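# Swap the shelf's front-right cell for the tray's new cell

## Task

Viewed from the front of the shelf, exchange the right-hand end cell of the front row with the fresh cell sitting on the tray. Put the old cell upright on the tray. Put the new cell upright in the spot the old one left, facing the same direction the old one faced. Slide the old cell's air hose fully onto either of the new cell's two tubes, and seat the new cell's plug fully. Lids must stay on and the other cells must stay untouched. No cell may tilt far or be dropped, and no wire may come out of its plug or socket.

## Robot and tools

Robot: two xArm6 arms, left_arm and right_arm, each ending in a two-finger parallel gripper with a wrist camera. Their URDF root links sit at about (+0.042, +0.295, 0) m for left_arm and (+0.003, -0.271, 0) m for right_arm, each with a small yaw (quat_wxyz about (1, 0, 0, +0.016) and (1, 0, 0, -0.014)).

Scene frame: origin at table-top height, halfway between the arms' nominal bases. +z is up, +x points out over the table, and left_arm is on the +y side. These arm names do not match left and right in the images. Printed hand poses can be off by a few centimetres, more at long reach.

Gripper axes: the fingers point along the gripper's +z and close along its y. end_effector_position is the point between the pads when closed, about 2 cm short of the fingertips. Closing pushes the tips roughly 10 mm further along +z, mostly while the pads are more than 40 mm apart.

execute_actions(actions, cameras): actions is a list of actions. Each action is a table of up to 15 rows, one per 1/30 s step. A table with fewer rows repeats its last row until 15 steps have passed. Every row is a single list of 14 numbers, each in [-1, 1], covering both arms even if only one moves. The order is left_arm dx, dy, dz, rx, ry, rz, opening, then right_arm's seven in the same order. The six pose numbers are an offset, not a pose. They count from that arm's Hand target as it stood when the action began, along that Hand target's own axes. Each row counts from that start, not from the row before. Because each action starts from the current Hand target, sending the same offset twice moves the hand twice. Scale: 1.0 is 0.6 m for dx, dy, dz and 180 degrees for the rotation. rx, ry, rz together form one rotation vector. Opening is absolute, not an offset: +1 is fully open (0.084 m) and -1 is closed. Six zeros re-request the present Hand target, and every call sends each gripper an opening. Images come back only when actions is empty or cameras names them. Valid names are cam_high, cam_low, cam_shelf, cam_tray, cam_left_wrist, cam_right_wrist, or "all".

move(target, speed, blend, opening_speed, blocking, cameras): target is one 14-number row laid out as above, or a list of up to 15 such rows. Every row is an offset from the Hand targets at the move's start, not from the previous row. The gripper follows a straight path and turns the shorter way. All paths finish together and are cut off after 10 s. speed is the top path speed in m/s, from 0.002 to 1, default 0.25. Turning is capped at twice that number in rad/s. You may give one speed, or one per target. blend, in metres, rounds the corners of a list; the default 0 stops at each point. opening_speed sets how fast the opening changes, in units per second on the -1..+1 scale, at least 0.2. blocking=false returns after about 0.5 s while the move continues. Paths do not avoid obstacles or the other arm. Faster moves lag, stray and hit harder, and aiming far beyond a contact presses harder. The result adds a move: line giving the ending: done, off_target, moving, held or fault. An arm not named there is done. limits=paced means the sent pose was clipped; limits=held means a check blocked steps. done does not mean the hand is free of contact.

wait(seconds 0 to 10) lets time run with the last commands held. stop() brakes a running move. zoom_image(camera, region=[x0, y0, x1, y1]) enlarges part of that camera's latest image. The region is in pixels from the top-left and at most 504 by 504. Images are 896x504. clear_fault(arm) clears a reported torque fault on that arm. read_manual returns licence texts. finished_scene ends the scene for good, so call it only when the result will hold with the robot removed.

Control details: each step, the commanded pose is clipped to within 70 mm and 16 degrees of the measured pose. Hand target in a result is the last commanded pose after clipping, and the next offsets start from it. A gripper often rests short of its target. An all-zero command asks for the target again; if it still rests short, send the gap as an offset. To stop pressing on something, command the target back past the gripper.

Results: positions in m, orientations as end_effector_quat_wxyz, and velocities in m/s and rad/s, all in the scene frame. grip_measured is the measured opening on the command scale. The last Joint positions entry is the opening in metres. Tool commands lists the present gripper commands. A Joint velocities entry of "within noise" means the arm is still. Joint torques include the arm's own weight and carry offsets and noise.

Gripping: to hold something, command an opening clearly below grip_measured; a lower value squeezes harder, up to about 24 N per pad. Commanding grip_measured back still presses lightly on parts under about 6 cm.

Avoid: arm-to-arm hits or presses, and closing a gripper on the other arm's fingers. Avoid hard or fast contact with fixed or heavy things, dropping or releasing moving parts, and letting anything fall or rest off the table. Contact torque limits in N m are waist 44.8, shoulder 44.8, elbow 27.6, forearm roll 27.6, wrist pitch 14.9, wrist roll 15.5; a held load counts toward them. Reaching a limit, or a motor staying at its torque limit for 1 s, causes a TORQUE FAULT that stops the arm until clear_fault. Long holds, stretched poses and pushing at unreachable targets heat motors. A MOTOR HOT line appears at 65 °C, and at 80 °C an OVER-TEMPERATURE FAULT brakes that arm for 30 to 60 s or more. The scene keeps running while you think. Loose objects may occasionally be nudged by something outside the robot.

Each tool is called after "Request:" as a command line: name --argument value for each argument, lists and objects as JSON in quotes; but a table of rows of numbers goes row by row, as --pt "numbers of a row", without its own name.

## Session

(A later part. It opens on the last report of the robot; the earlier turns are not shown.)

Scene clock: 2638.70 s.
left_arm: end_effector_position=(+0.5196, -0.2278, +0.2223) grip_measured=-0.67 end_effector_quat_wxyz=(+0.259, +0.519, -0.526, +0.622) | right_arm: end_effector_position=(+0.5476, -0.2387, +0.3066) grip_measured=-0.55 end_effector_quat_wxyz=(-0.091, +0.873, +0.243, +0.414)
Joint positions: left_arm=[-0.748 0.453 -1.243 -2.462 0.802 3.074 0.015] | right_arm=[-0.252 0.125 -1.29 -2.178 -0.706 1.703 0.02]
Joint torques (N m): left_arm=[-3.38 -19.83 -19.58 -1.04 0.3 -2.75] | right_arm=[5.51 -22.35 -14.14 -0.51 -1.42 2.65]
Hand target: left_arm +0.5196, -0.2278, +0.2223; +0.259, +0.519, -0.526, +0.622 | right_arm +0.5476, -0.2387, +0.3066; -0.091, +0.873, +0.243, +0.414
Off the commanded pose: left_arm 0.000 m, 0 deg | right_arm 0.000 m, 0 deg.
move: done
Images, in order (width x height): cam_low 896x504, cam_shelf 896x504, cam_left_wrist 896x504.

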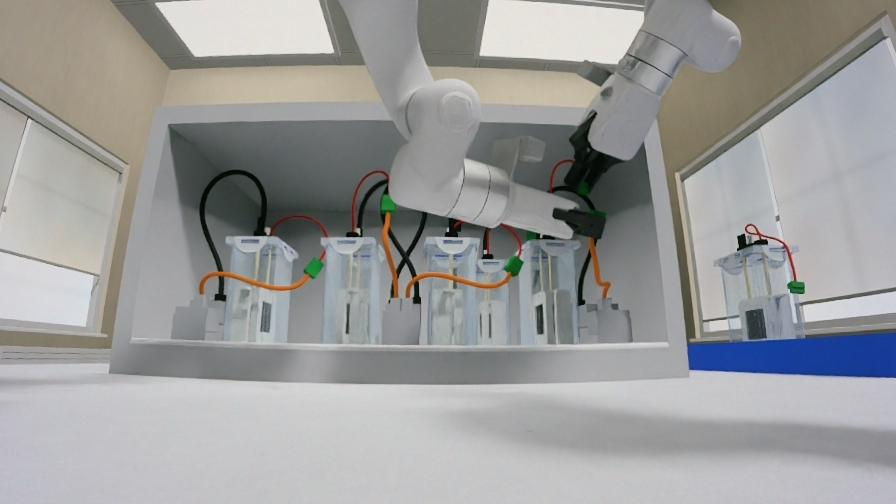

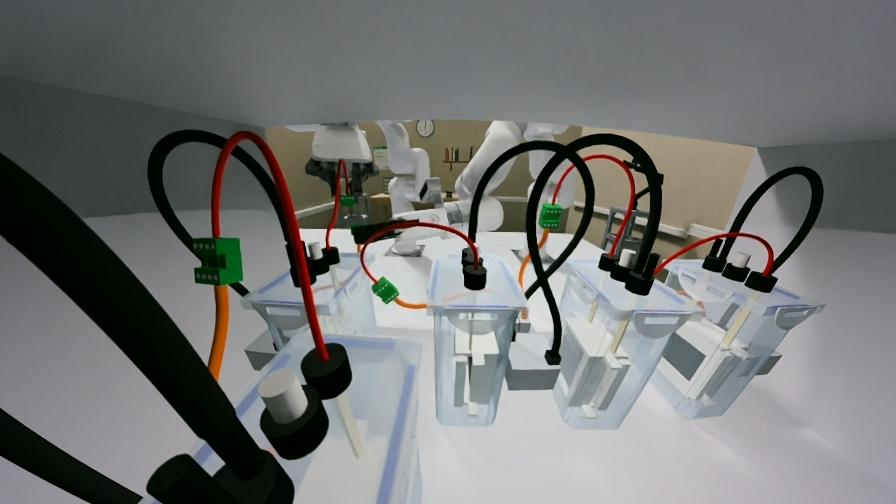

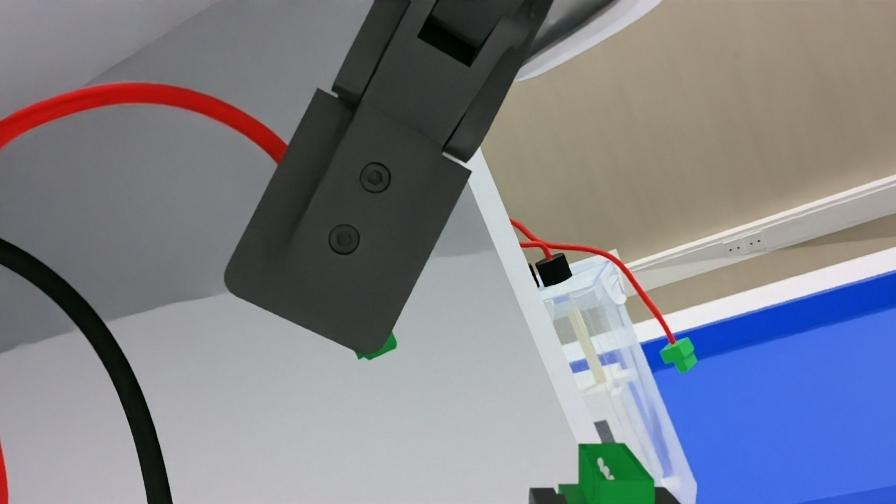

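Request:
move --target '[0.0203,-0.0632,0.0385,0.0496,0.0194,-0.1283,-1,0,0,0,0,0,0,-1]' --speed 0.04 --cameras '["cam_left_wrist","cam_low","cam_shelf"]'

Request:
zoom_image --camera "cam_left_wrist" --region '[540, 324, 740, 504]'

Request:
zoom_image --camera "cam_low" --region '[550, 130, 640, 250]'

Request:
zoom_image --camera "cam_shelf" --region '[310, 160, 390, 260]'

Scene clock: 2669.13 s.
left_arm: end_effector_position=(+0.5571, -0.2401, +0.2460) grip_measured=-0.67 end_effector_quat_wxyz=(+0.353, +0.613, -0.354, +0.611) | right_arm: end_effector_position=(+0.5476, -0.2387, +0.3066) grip_measured=-0.55 end_effector_quat_wxyz=(-0.091, +0.873, +0.243, +0.414)
Joint positions: left_arm=[-0.762 0.515 -1.359 -2.682 0.779 2.804 0.015] | right_arm=[-0.252 0.125 -1.29 -2.178 -0.706 1.703 0.02]
Joint torques (N m): left_arm=[-3.47 -20.88 -20.68 -1.2 0.62 -2.56] | right_arm=[5.3 -22.12 -13.92 -0.39 -1.41 2.63]
Hand target: left_arm +0.5571, -0.2401, +0.2460; +0.353, +0.613, -0.354, +0.611 | right_arm +0.5476, -0.2387, +0.3066; -0.091, +0.873, +0.243, +0.414
Off the commanded pose: left_arm 0.000 m, 0 deg | right_arm 0.000 m, 0 deg.
move: done
Images, in order (width x height): cam_low 896x504, cam_shelf 896x504, cam_left_wrist 896x504.

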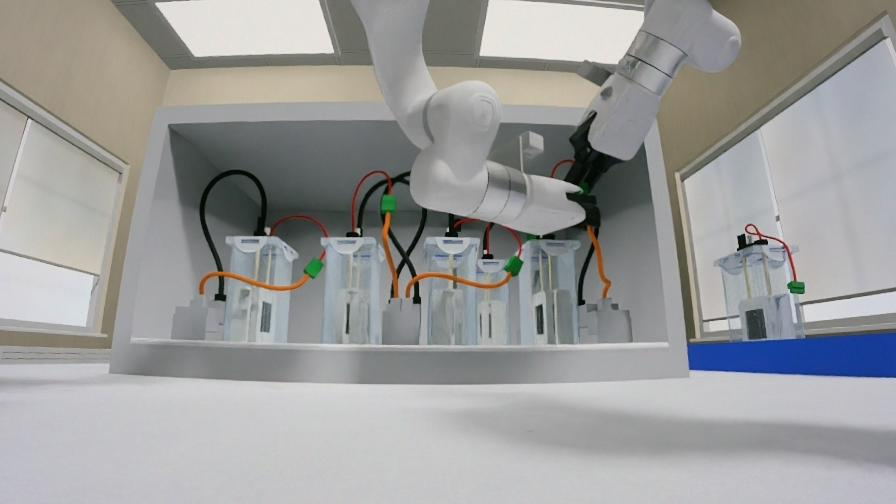

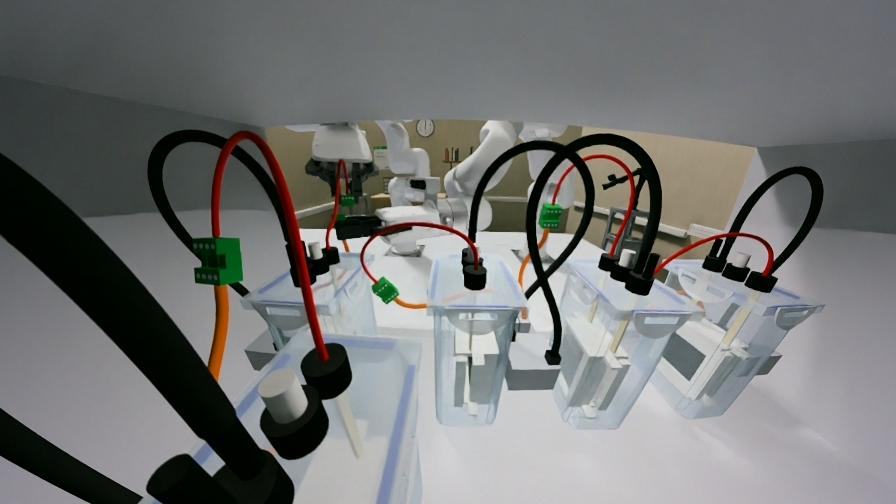

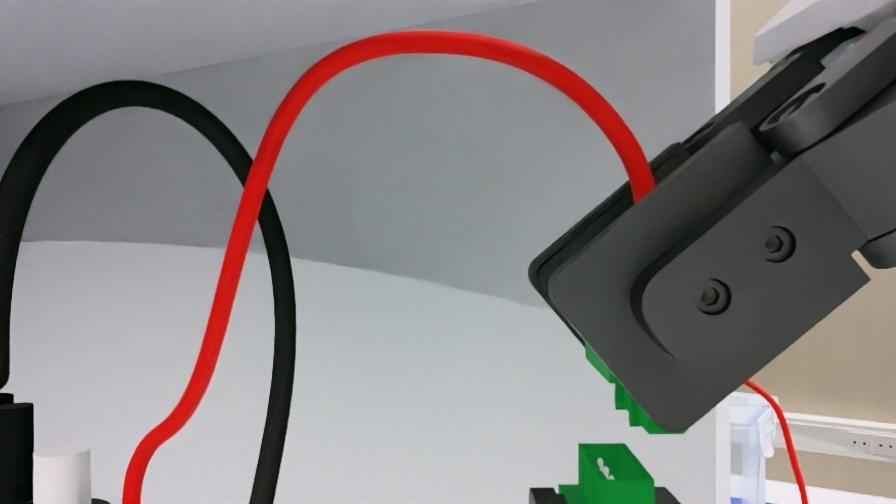

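Scaled by 2.520.

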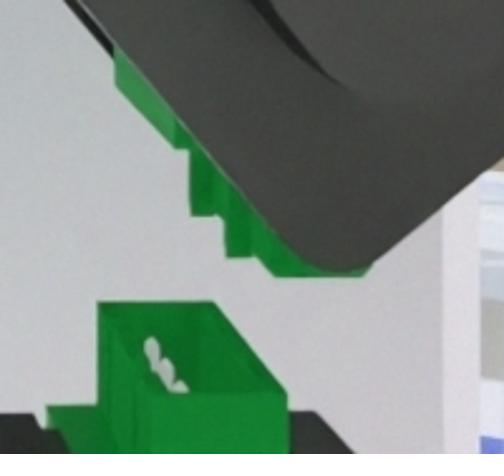

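Scaled by 4.200.

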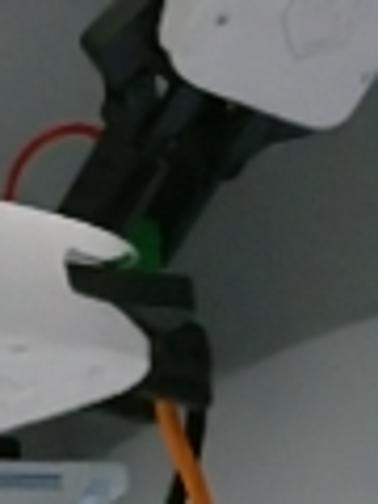

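Scaled by 5.040.

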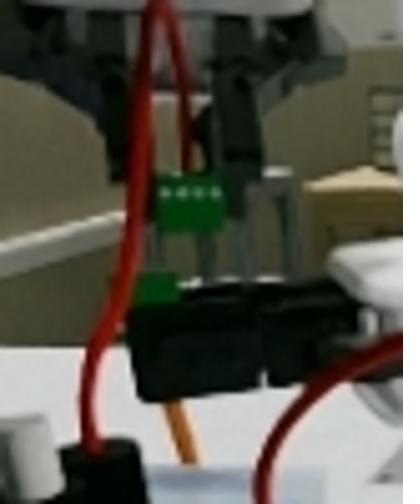

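Request:
move --target '[0,0.0103,-0.0133,0,0,0,-1,0,0,0,0,0,0,-1]' --speed 0.03 --cameras '["cam_left_wrist","cam_shelf"]'

Request:
zoom_image --camera "cam_left_wrist" --region '[560, 374, 710, 504]'

Request:
zoom_image --camera "cam_shelf" --region '[320, 175, 375, 230]'

Scene clock: 2698.60 s.
left_arm: end_effector_position=(+0.5478, -0.2363, +0.2460) grip_measured=-0.67 end_effector_quat_wxyz=(+0.353, +0.613, -0.354, +0.611) | right_arm: end_effector_position=(+0.5476, -0.2387, +0.3066) grip_measured=-0.55 end_effector_quat_wxyz=(-0.091, +0.873, +0.243, +0.414)
Joint positions: left_arm=[-0.767 0.487 -1.314 -2.696 0.792 2.819 0.015] | right_arm=[-0.252 0.125 -1.29 -2.178 -0.706 1.703 0.02]
Joint torques (N m): left_arm=[-3.49 -30.61 -16.65 -1.2 3.68 2.74] | right_arm=[5.82 -22.29 -14.1 -0.15 -1.3 2.67]
Hand target: left_arm +0.5478, -0.2363, +0.2460; +0.353, +0.613, -0.354, +0.611 | right_arm +0.5476, -0.2387, +0.3066; -0.091, +0.873, +0.243, +0.414
Off the commanded pose: left_arm 0.000 m, 0 deg | right_arm 0.000 m, 0 deg.
move: done
Images, in order (width x height): cam_shelf 896x504, cam_left_wrist 896x504.

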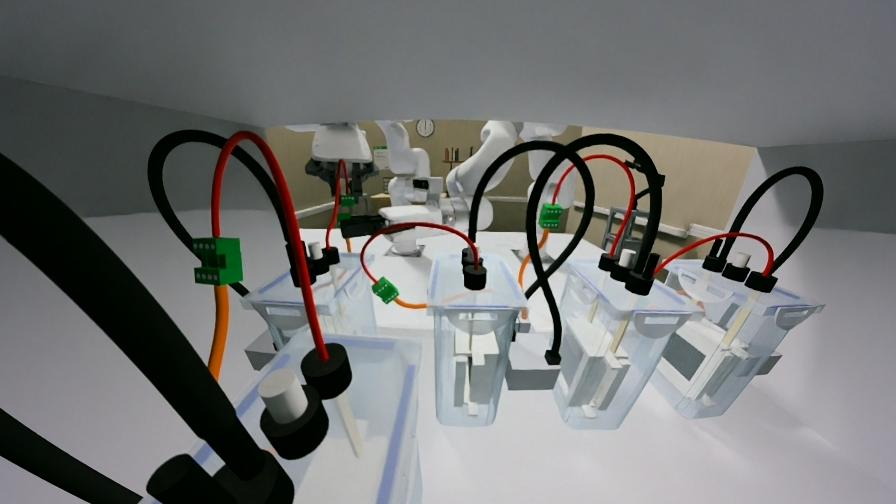

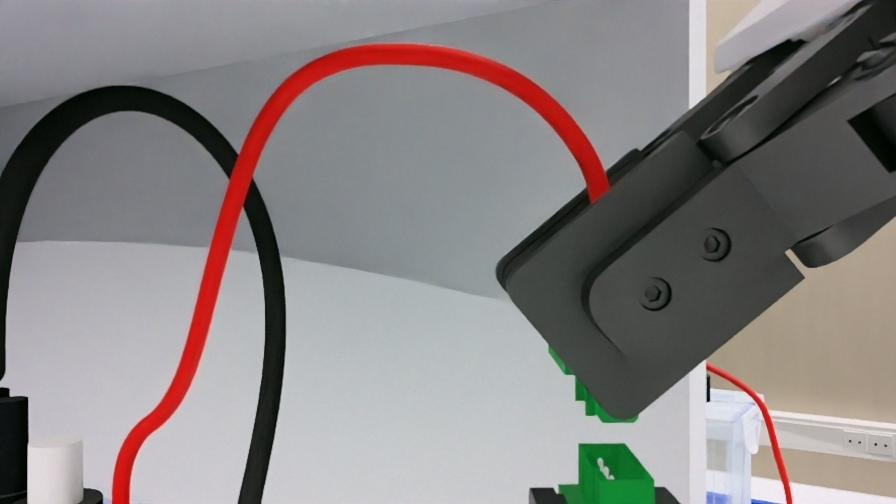

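Scaled by 3.360.

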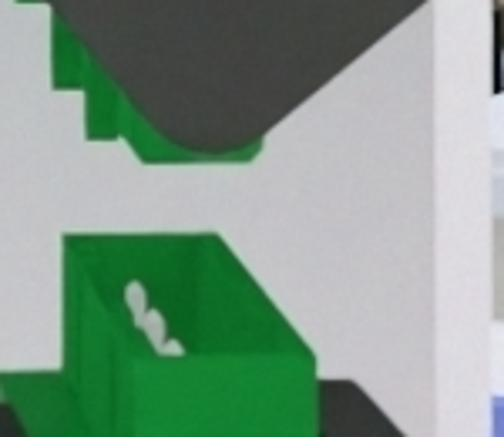

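Scaled by 9.164.

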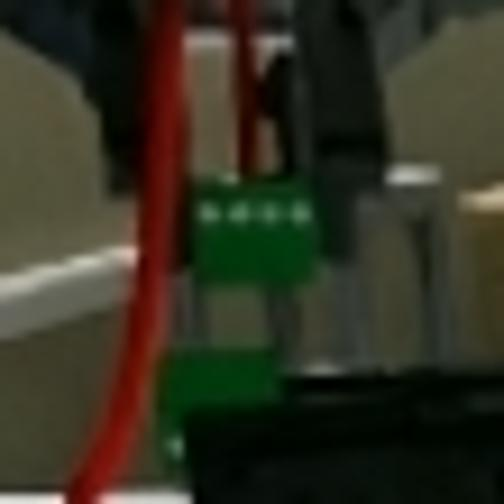

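Request:
wait --seconds 0 --cameras '["cam_low","cam_high","cam_right_wrist"]'

Request:
zoom_image --camera "cam_low" --region '[560, 160, 630, 230]'

Request:
zoom_image --camera "cam_right_wrist" --region '[440, 364, 740, 504]'

Scene clock: 2714.70 s.
left_arm: end_effector_position=(+0.5478, -0.2363, +0.2460) grip_measured=-0.67 end_effector_quat_wxyz=(+0.353, +0.613, -0.354, +0.611) | right_arm: end_effector_position=(+0.5476, -0.2387, +0.3066) grip_measured=-0.55 end_effector_quat_wxyz=(-0.091, +0.873, +0.243, +0.414)
Joint positions: left_arm=[-0.767 0.487 -1.314 -2.696 0.792 2.819 0.015] | right_arm=[-0.252 0.125 -1.29 -2.178 -0.706 1.703 0.02]
Joint torques (N m): left_arm=[-3.64 -30.71 -16.71 -1.24 3.66 2.83] | right_arm=[5.58 -22.4 -13.89 -0.27 -1.4 2.79]
Hand target: left_arm +0.5478, -0.2363, +0.2460; +0.353, +0.613, -0.354, +0.611 | right_arm +0.5476, -0.2387, +0.3066; -0.091, +0.873, +0.243, +0.414
Tool commands: left_gripper/opening=-1.0 right_gripper/opening=-1.0
Off the commanded pose: left_arm 0.000 m, 0 deg | right_arm 0.000 m, 0 deg.
Images, in order (width x height): cam_high 896x504, cam_low 896x504, cam_right_wrist 896x504.

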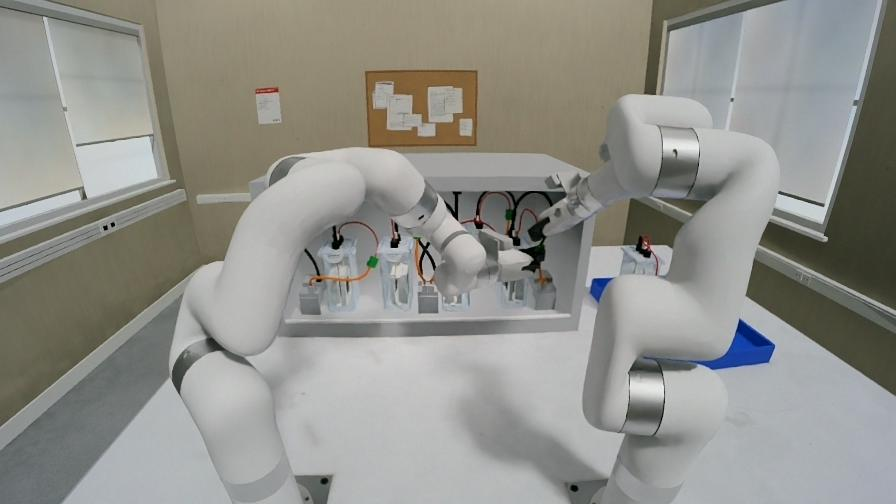

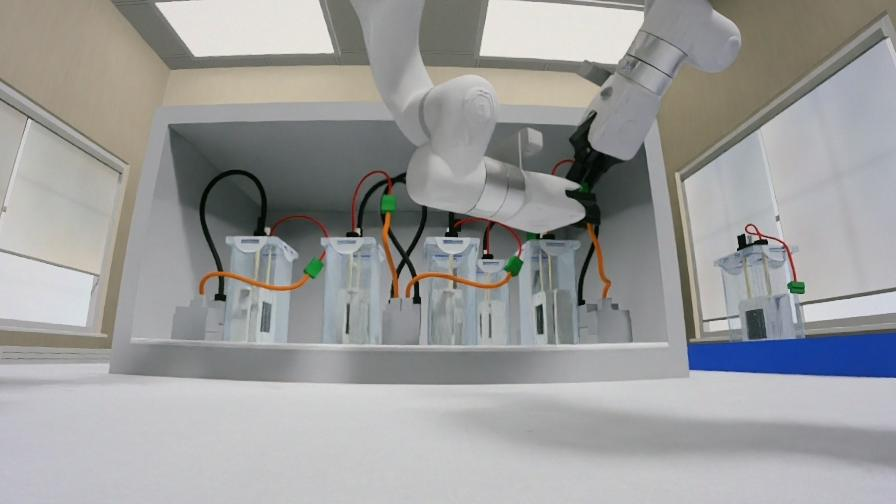

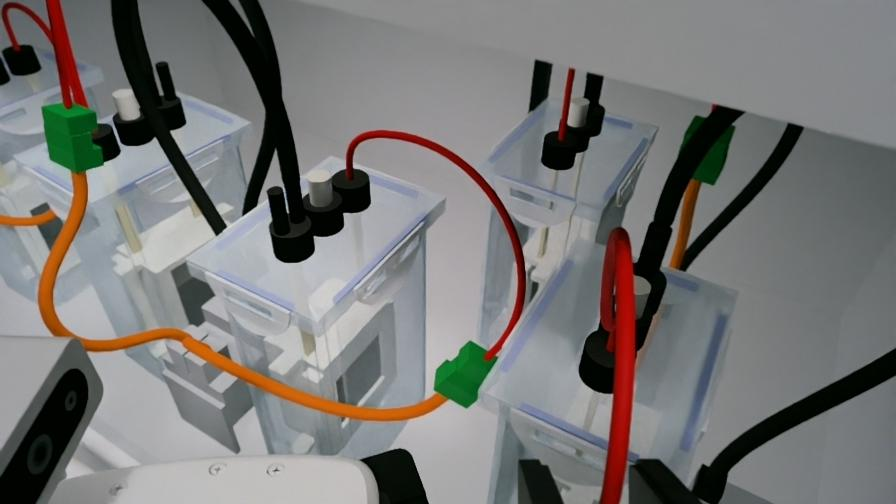

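Scaled by 7.200.

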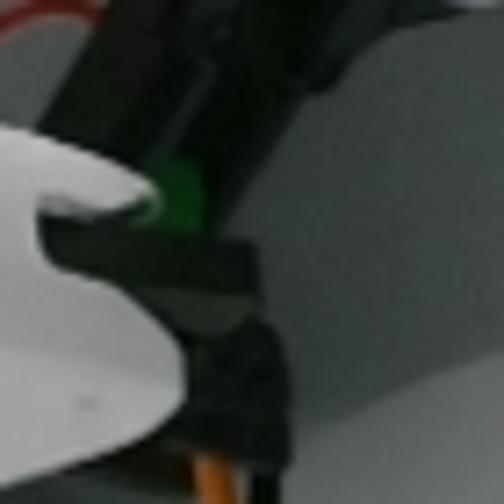

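Scaled by 1.680.

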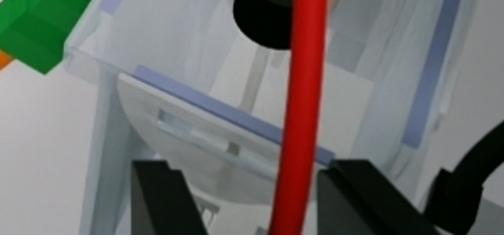

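Request:
move --target '[0.01,0,0,0,0,0,-1,0,0,0,0,0,0,-1]' --speed 0.02 --cameras '["cam_left_wrist","cam_shelf"]'

Request:
zoom_image --camera "cam_left_wrist" --region '[560, 374, 710, 504]'

Request:
zoom_image --camera "cam_shelf" --region '[320, 175, 375, 230]'

Scene clock: 2721.60 s.
left_arm: end_effector_position=(+0.5478, -0.2363, +0.2520) grip_measured=-0.67 end_effector_quat_wxyz=(+0.353, +0.613, -0.354, +0.611) | right_arm: end_effector_position=(+0.5476, -0.2387, +0.3066) grip_measured=-0.55 end_effector_quat_wxyz=(-0.091, +0.873, +0.243, +0.414)
Joint positions: left_arm=[-0.768 0.476 -1.317 -2.692 0.78 2.812 0.015] | right_arm=[-0.252 0.125 -1.29 -2.178 -0.706 1.703 0.02]
Joint torques (N m): left_arm=[-3.6 -30.66 -21.09 1.59 0.79 -2.78] | right_arm=[5.6 -22.27 -14.06 -0.27 -1.42 2.69]
Hand target: left_arm +0.5478, -0.2363, +0.2520; +0.353, +0.613, -0.354, +0.611 | right_arm +0.5476, -0.2387, +0.3066; -0.091, +0.873, +0.243, +0.414
Off the commanded pose: left_arm 0.000 m, 0 deg | right_arm 0.000 m, 0 deg.
move: done
Images, in order (width x height): cam_shelf 896x504, cam_left_wrist 896x504.

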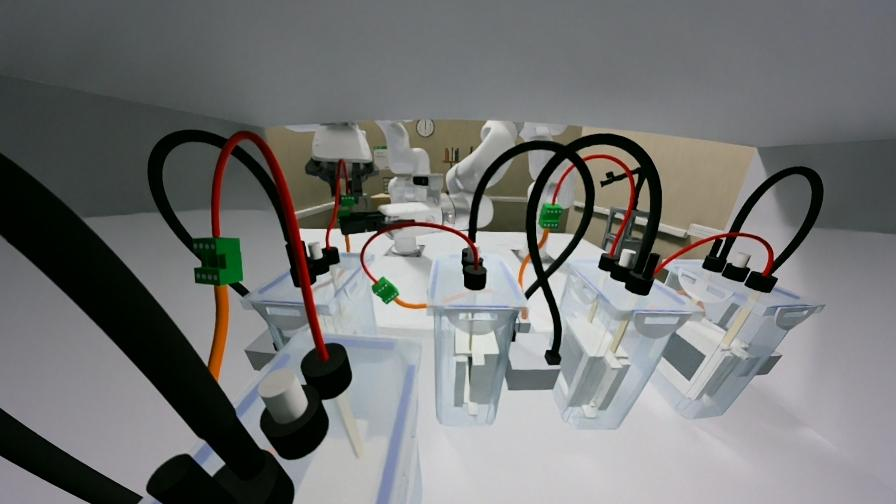

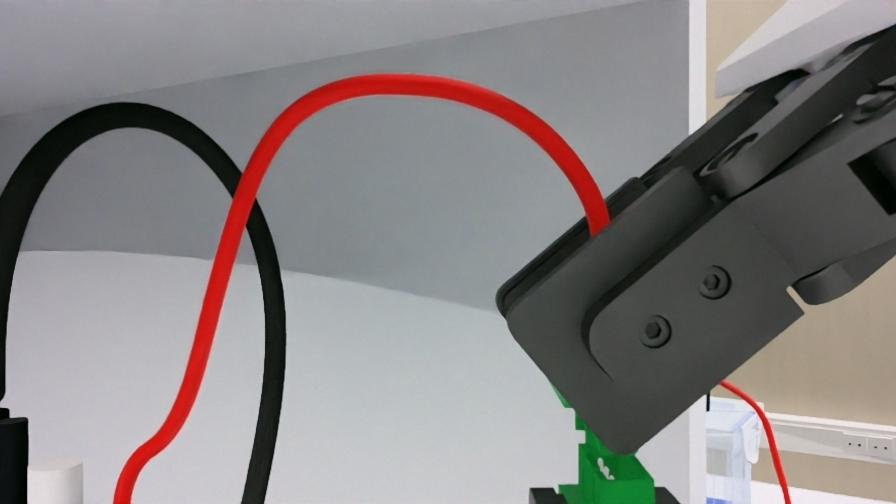

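Scaled by 3.360.

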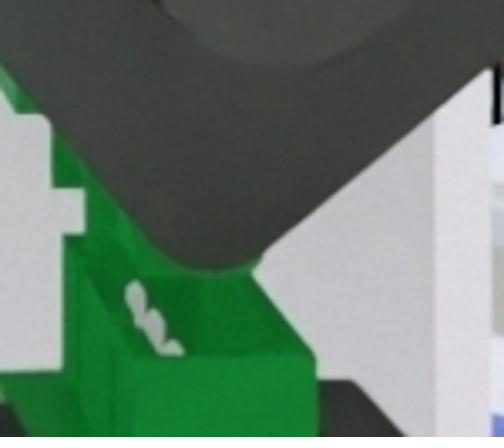

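Scaled by 9.164.

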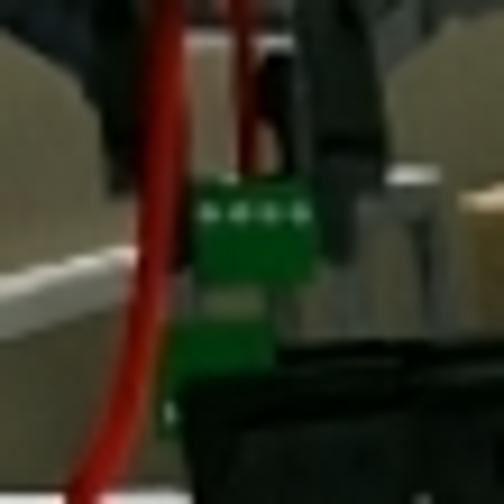

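Request:
move --target '[0.006,0,0,0,0,0,-1,0,0,0,0,0,0,-1]' --speed 0.01 --cameras '["cam_left_wrist","cam_shelf"]'

Request:
zoom_image --camera "cam_left_wrist" --region '[560, 374, 710, 504]'

Request:
zoom_image --camera "cam_shelf" --region '[320, 175, 375, 230]'

Scene clock: 2738.87 s.
left_arm: end_effector_position=(+0.5478, -0.2363, +0.2556) grip_measured=-0.67 end_effector_quat_wxyz=(+0.353, +0.613, -0.354, +0.611) | right_arm: end_effector_position=(+0.5476, -0.2387, +0.3066) grip_measured=-0.55 end_effector_quat_wxyz=(-0.091, +0.873, +0.243, +0.414)
Joint positions: left_arm=[-0.769 0.47 -1.318 -2.689 0.772 2.808 0.015] | right_arm=[-0.252 0.125 -1.29 -2.178 -0.706 1.703 0.02]
Joint torques (N m): left_arm=[-3.74 -31.25 -21.27 1.6 0.78 -2.8] | right_arm=[5.7 -22.19 -14.09 -0.32 -1.49 2.63]
Hand target: left_arm +0.5478, -0.2363, +0.2556; +0.353, +0.613, -0.354, +0.611 | right_arm +0.5476, -0.2387, +0.3066; -0.091, +0.873, +0.243, +0.414
Off the commanded pose: left_arm 0.000 m, 0 deg | right_arm 0.000 m, 0 deg.
move: done
Images, in order (width x height): cam_shelf 896x504, cam_left_wrist 896x504.

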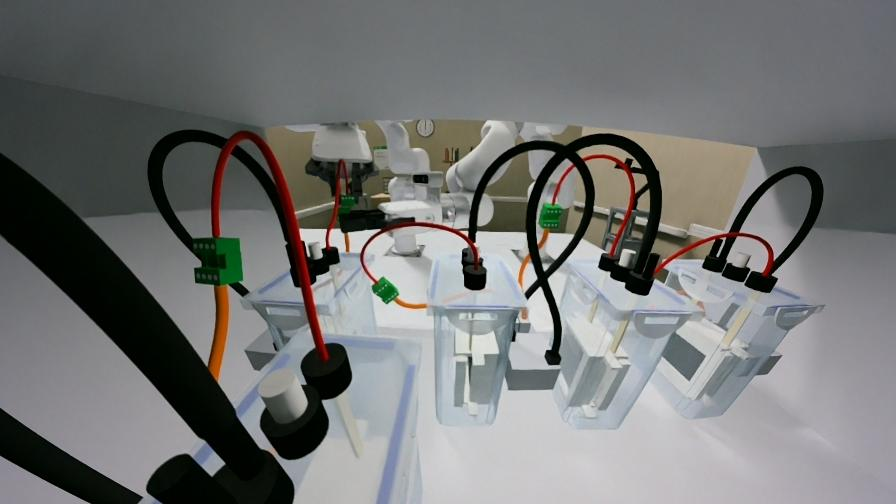

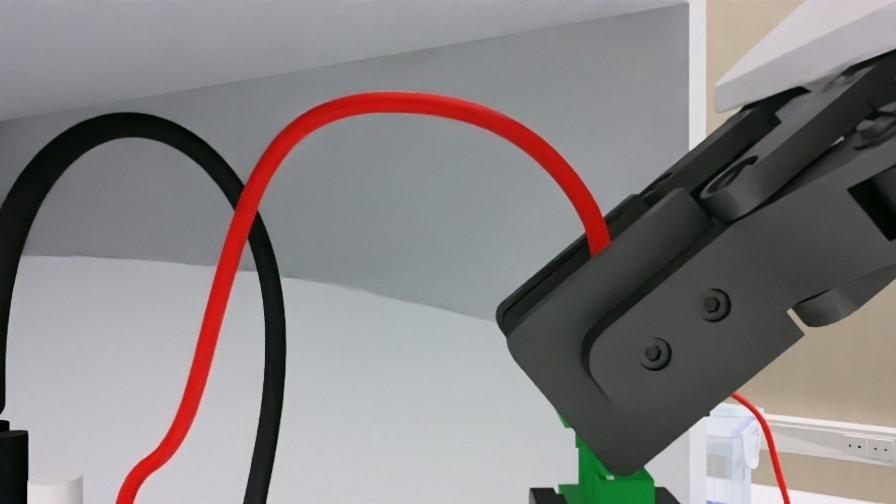

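Scaled by 3.360.

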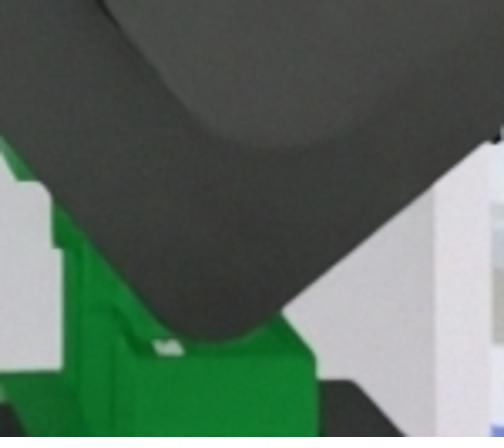

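Scaled by 9.164.

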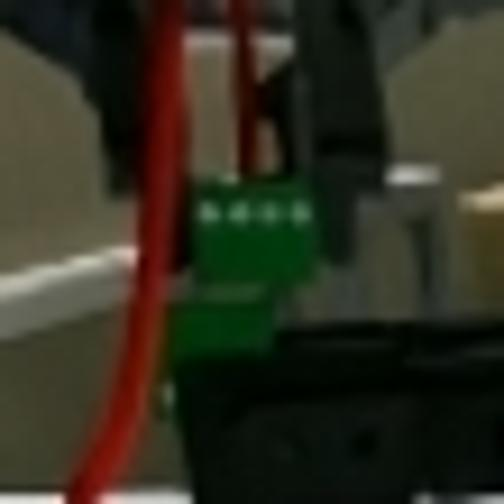

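Request:
move --target '[0,0,-0.005,0,0,0,-1,0,0,0,0,0,0,-1]' --speed 0.01 --cameras '["cam_left_wrist","cam_shelf"]'

Request:
zoom_image --camera "cam_left_wrist" --region '[560, 374, 710, 504]'

Request:
zoom_image --camera "cam_shelf" --region '[325, 180, 370, 225]'

Scene clock: 2745.20 s.
left_arm: end_effector_position=(+0.5463, -0.2337, +0.2556) grip_measured=-0.67 end_effector_quat_wxyz=(+0.353, +0.613, -0.354, +0.611) | right_arm: end_effector_position=(+0.5476, -0.2387, +0.3066) grip_measured=-0.55 end_effector_quat_wxyz=(-0.091, +0.873, +0.243, +0.414)
Joint positions: left_arm=[-0.767 0.461 -1.305 -2.688 0.777 2.809 0.015] | right_arm=[-0.252 0.125 -1.29 -2.178 -0.706 1.703 0.02]
Joint torques (N m): left_arm=[4.19 -31.05 -17.43 1.57 3.93 2.78] | right_arm=[5.79 -22.16 -14.03 -0.22 -1.54 2.53]
Hand target: left_arm +0.5463, -0.2337, +0.2556; +0.353, +0.613, -0.354, +0.611 | right_arm +0.5476, -0.2387, +0.3066; -0.091, +0.873, +0.243, +0.414
Off the commanded pose: left_arm 0.000 m, 0 deg | right_arm 0.000 m, 0 deg.
move: done
Images, in order (width x height): cam_shelf 896x504, cam_left_wrist 896x504.

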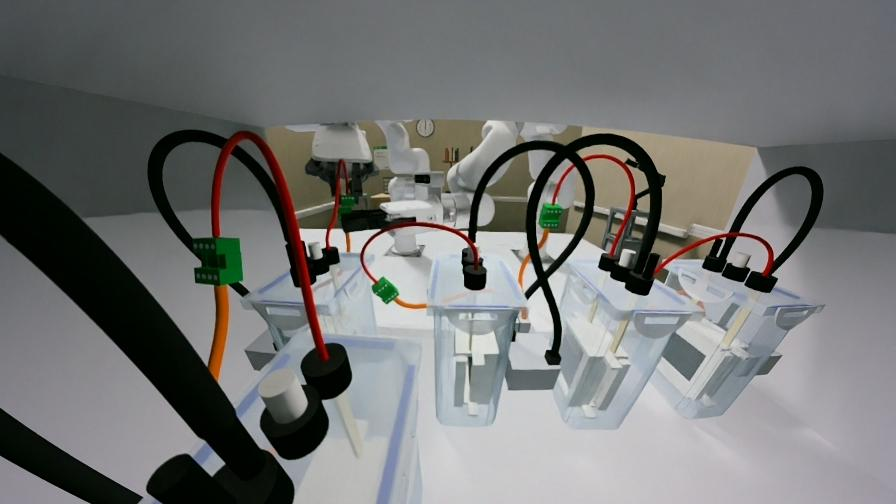

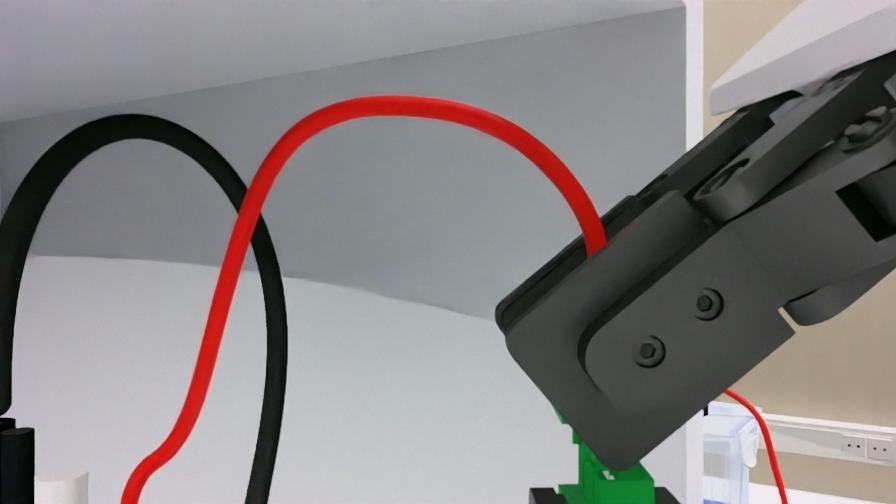

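Scaled by 3.360.

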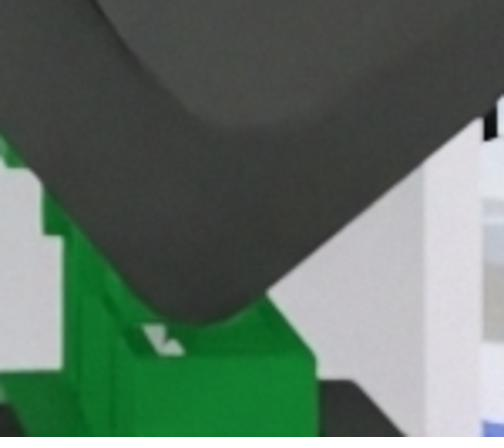

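Scaled by 11.200.

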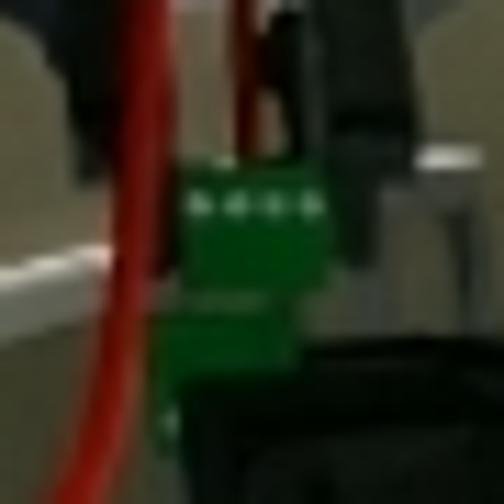

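Request:
move --target '[0,0,-0.0058,0,0,0,-1,0,0,0,0,0,0,-1]' --speed 0.01 --cameras '["cam_left_wrist","cam_shelf"]'

Request:
zoom_image --camera "cam_left_wrist" --region '[560, 374, 710, 504]'

Request:
zoom_image --camera "cam_shelf" --region '[325, 180, 370, 225]'

Scene clock: 2761.00 s.
left_arm: end_effector_position=(+0.5446, -0.2307, +0.2556) grip_measured=-0.67 end_effector_quat_wxyz=(+0.353, +0.613, -0.354, +0.611) | right_arm: end_effector_position=(+0.5476, -0.2387, +0.3066) grip_measured=-0.55 end_effector_quat_wxyz=(-0.091, +0.873, +0.243, +0.414)
Joint positions: left_arm=[-0.764 0.451 -1.289 -2.688 0.783 2.81 0.015] | right_arm=[-0.252 0.125 -1.29 -2.178 -0.706 1.703 0.02]
Joint torques (N m): left_arm=[4.34 -30.86 -17.55 1.64 3.92 2.77] | right_arm=[5.88 -21.98 -14.01 -0.16 -1.52 2.67]
Hand target: left_arm +0.5446, -0.2307, +0.2556; +0.353, +0.613, -0.354, +0.611 | right_arm +0.5476, -0.2387, +0.3066; -0.091, +0.873, +0.243, +0.414
Off the commanded pose: left_arm 0.000 m, 0 deg | right_arm 0.000 m, 0 deg.
move: done
Images, in order (width x height): cam_shelf 896x504, cam_left_wrist 896x504.

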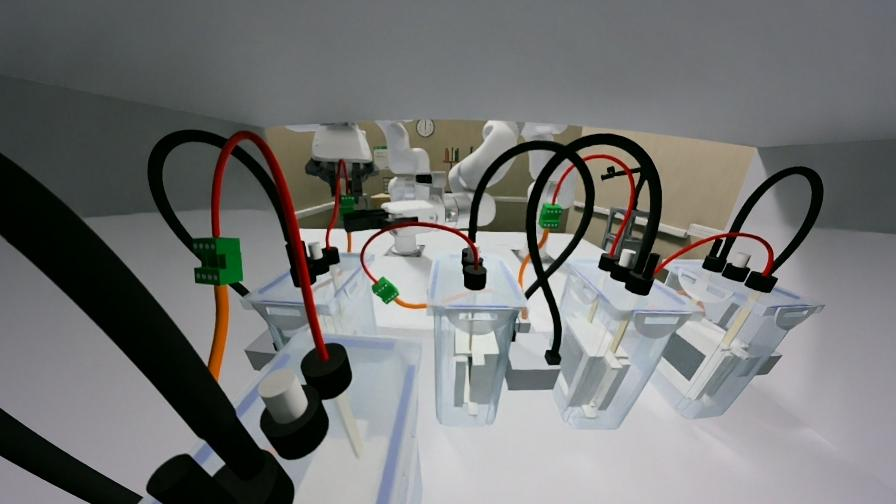

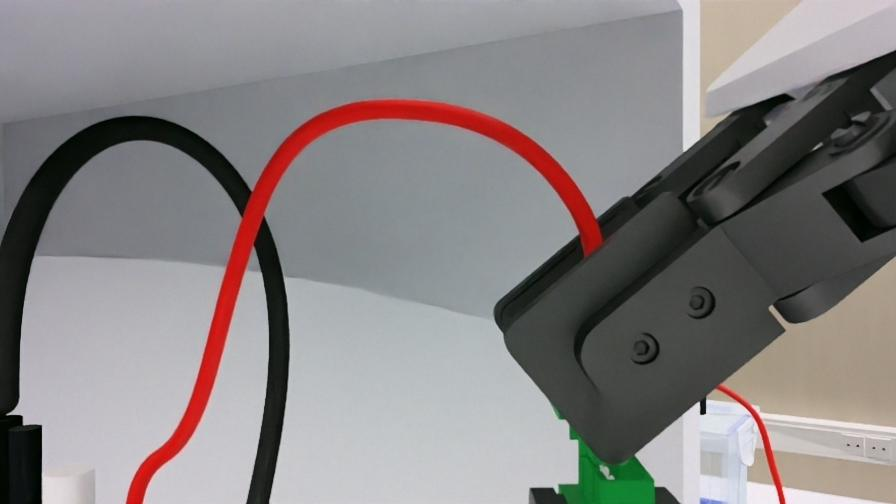

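Scaled by 3.360.

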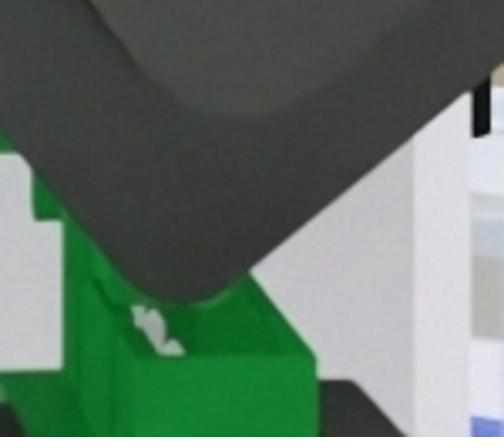

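Scaled by 11.200.

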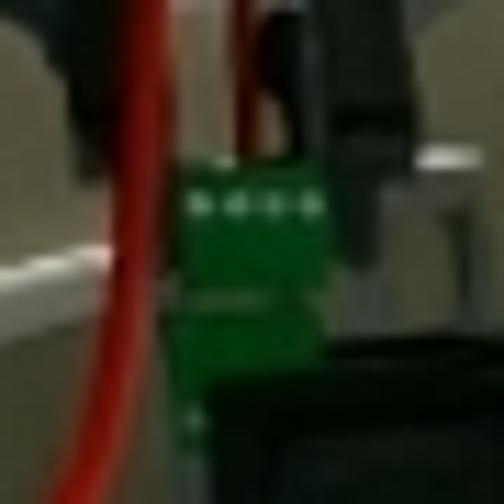

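Request:
move --target '[-0.001,-0.005,0,0,0,0,-1,0,0,0,0,0,0,-1]' --speed 0.01 --cameras '["cam_left_wrist","cam_shelf"]'

Request:
zoom_image --camera "cam_left_wrist" --region '[560, 374, 710, 504]'

Request:
zoom_image --camera "cam_shelf" --region '[325, 180, 370, 225]'

Scene clock: 2770.37 s.
left_arm: end_effector_position=(+0.5472, -0.2292, +0.2550) grip_measured=-0.67 end_effector_quat_wxyz=(+0.353, +0.613, -0.354, +0.611) | right_arm: end_effector_position=(+0.5476, -0.2387, +0.3066) grip_measured=-0.55 end_effector_quat_wxyz=(-0.091, +0.873, +0.243, +0.414)
Joint positions: left_arm=[-0.759 0.455 -1.293 -2.681 0.785 2.805 0.015] | right_arm=[-0.252 0.125 -1.29 -2.178 -0.706 1.703 0.02]
Joint torques (N m): left_arm=[4.7 -21.13 -21.32 1.58 3.94 -2.76] | right_arm=[5.7 -22.25 -13.82 -0.08 -1.48 2.47]
Hand target: left_arm +0.5472, -0.2292, +0.2550; +0.353, +0.613, -0.354, +0.611 | right_arm +0.5476, -0.2387, +0.3066; -0.091, +0.873, +0.243, +0.414
Off the commanded pose: left_arm 0.000 m, 0 deg | right_arm 0.000 m, 0 deg.
move: done
Images, in order (width x height): cam_shelf 896x504, cam_left_wrist 896x504.

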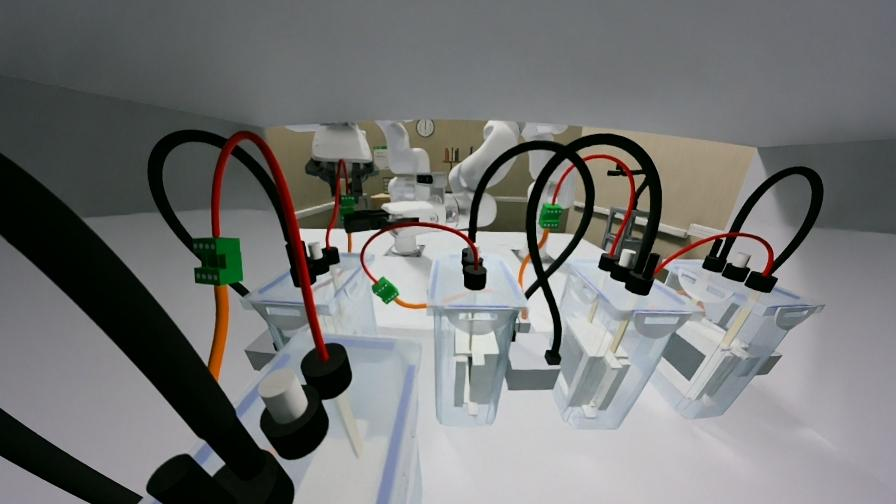

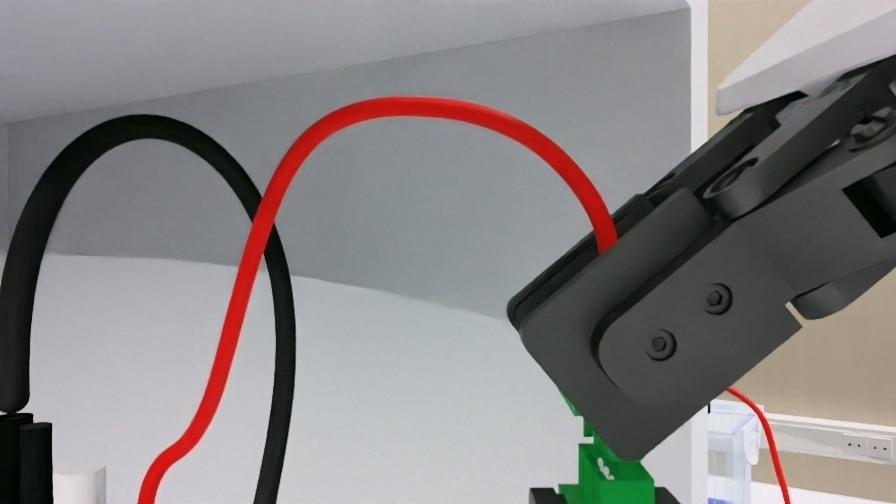

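Scaled by 3.360.

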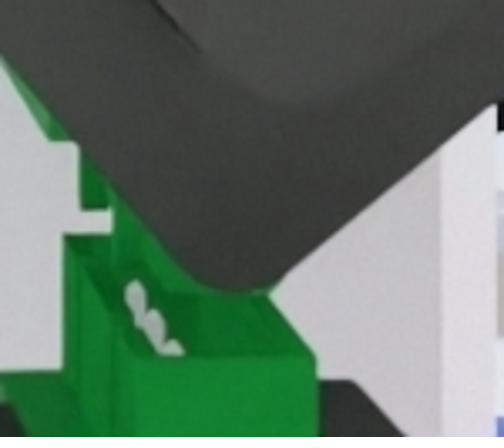

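Scaled by 11.200.

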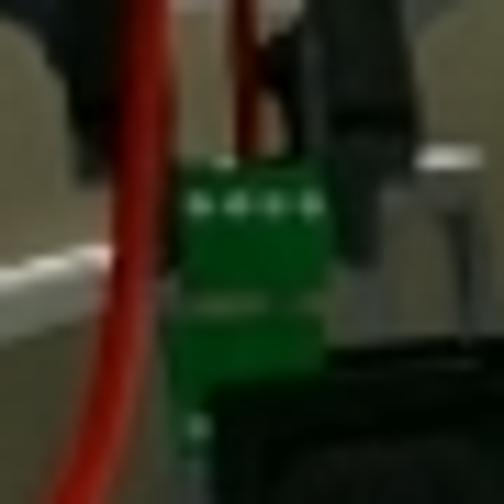

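Request:
move --target '[0.0045,0,0,0,0,0,-1,0,0,0,0,0,0,-1]' --speed 0.008 --cameras '["cam_left_wrist"]'

Request:
zoom_image --camera "cam_left_wrist" --region '[560, 374, 710, 504]'

Scene clock: 2774.77 s.
left_arm: end_effector_position=(+0.5472, -0.2292, +0.2577) grip_measured=-0.67 end_effector_quat_wxyz=(+0.353, +0.613, -0.354, +0.611) | right_arm: end_effector_position=(+0.5476, -0.2387, +0.3066) grip_measured=-0.55 end_effector_quat_wxyz=(-0.091, +0.873, +0.243, +0.414)
Joint positions: left_arm=[-0.759 0.45 -1.294 -2.679 0.78 2.802 0.015] | right_arm=[-0.252 0.125 -1.29 -2.178 -0.706 1.703 0.02]
Joint torques (N m): left_arm=[-3.79 -31.26 -21.48 1.5 1 -2.74] | right_arm=[5.44 -22.33 -13.81 -0.01 -1.35 2.61]
Hand target: left_arm +0.5472, -0.2292, +0.2577; +0.353, +0.613, -0.354, +0.611 | right_arm +0.5476, -0.2387, +0.3066; -0.091, +0.873, +0.243, +0.414
Off the commanded pose: left_arm 0.000 m, 0 deg | right_arm 0.000 m, 0 deg.
move: done
Images, in order (width x height): cam_left_wrist 896x504.

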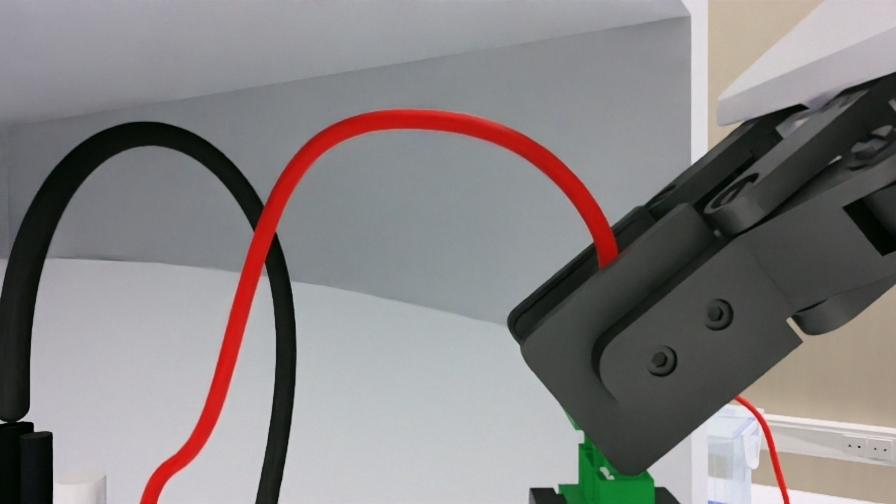

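Scaled by 3.360.

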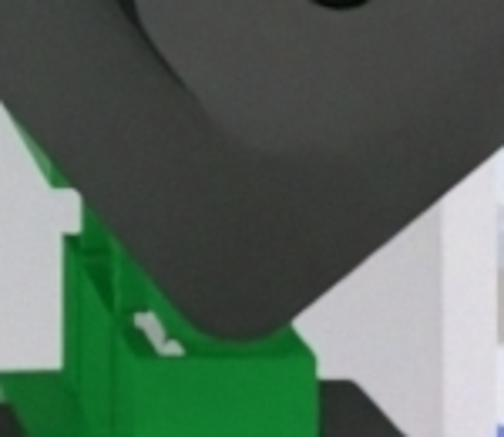

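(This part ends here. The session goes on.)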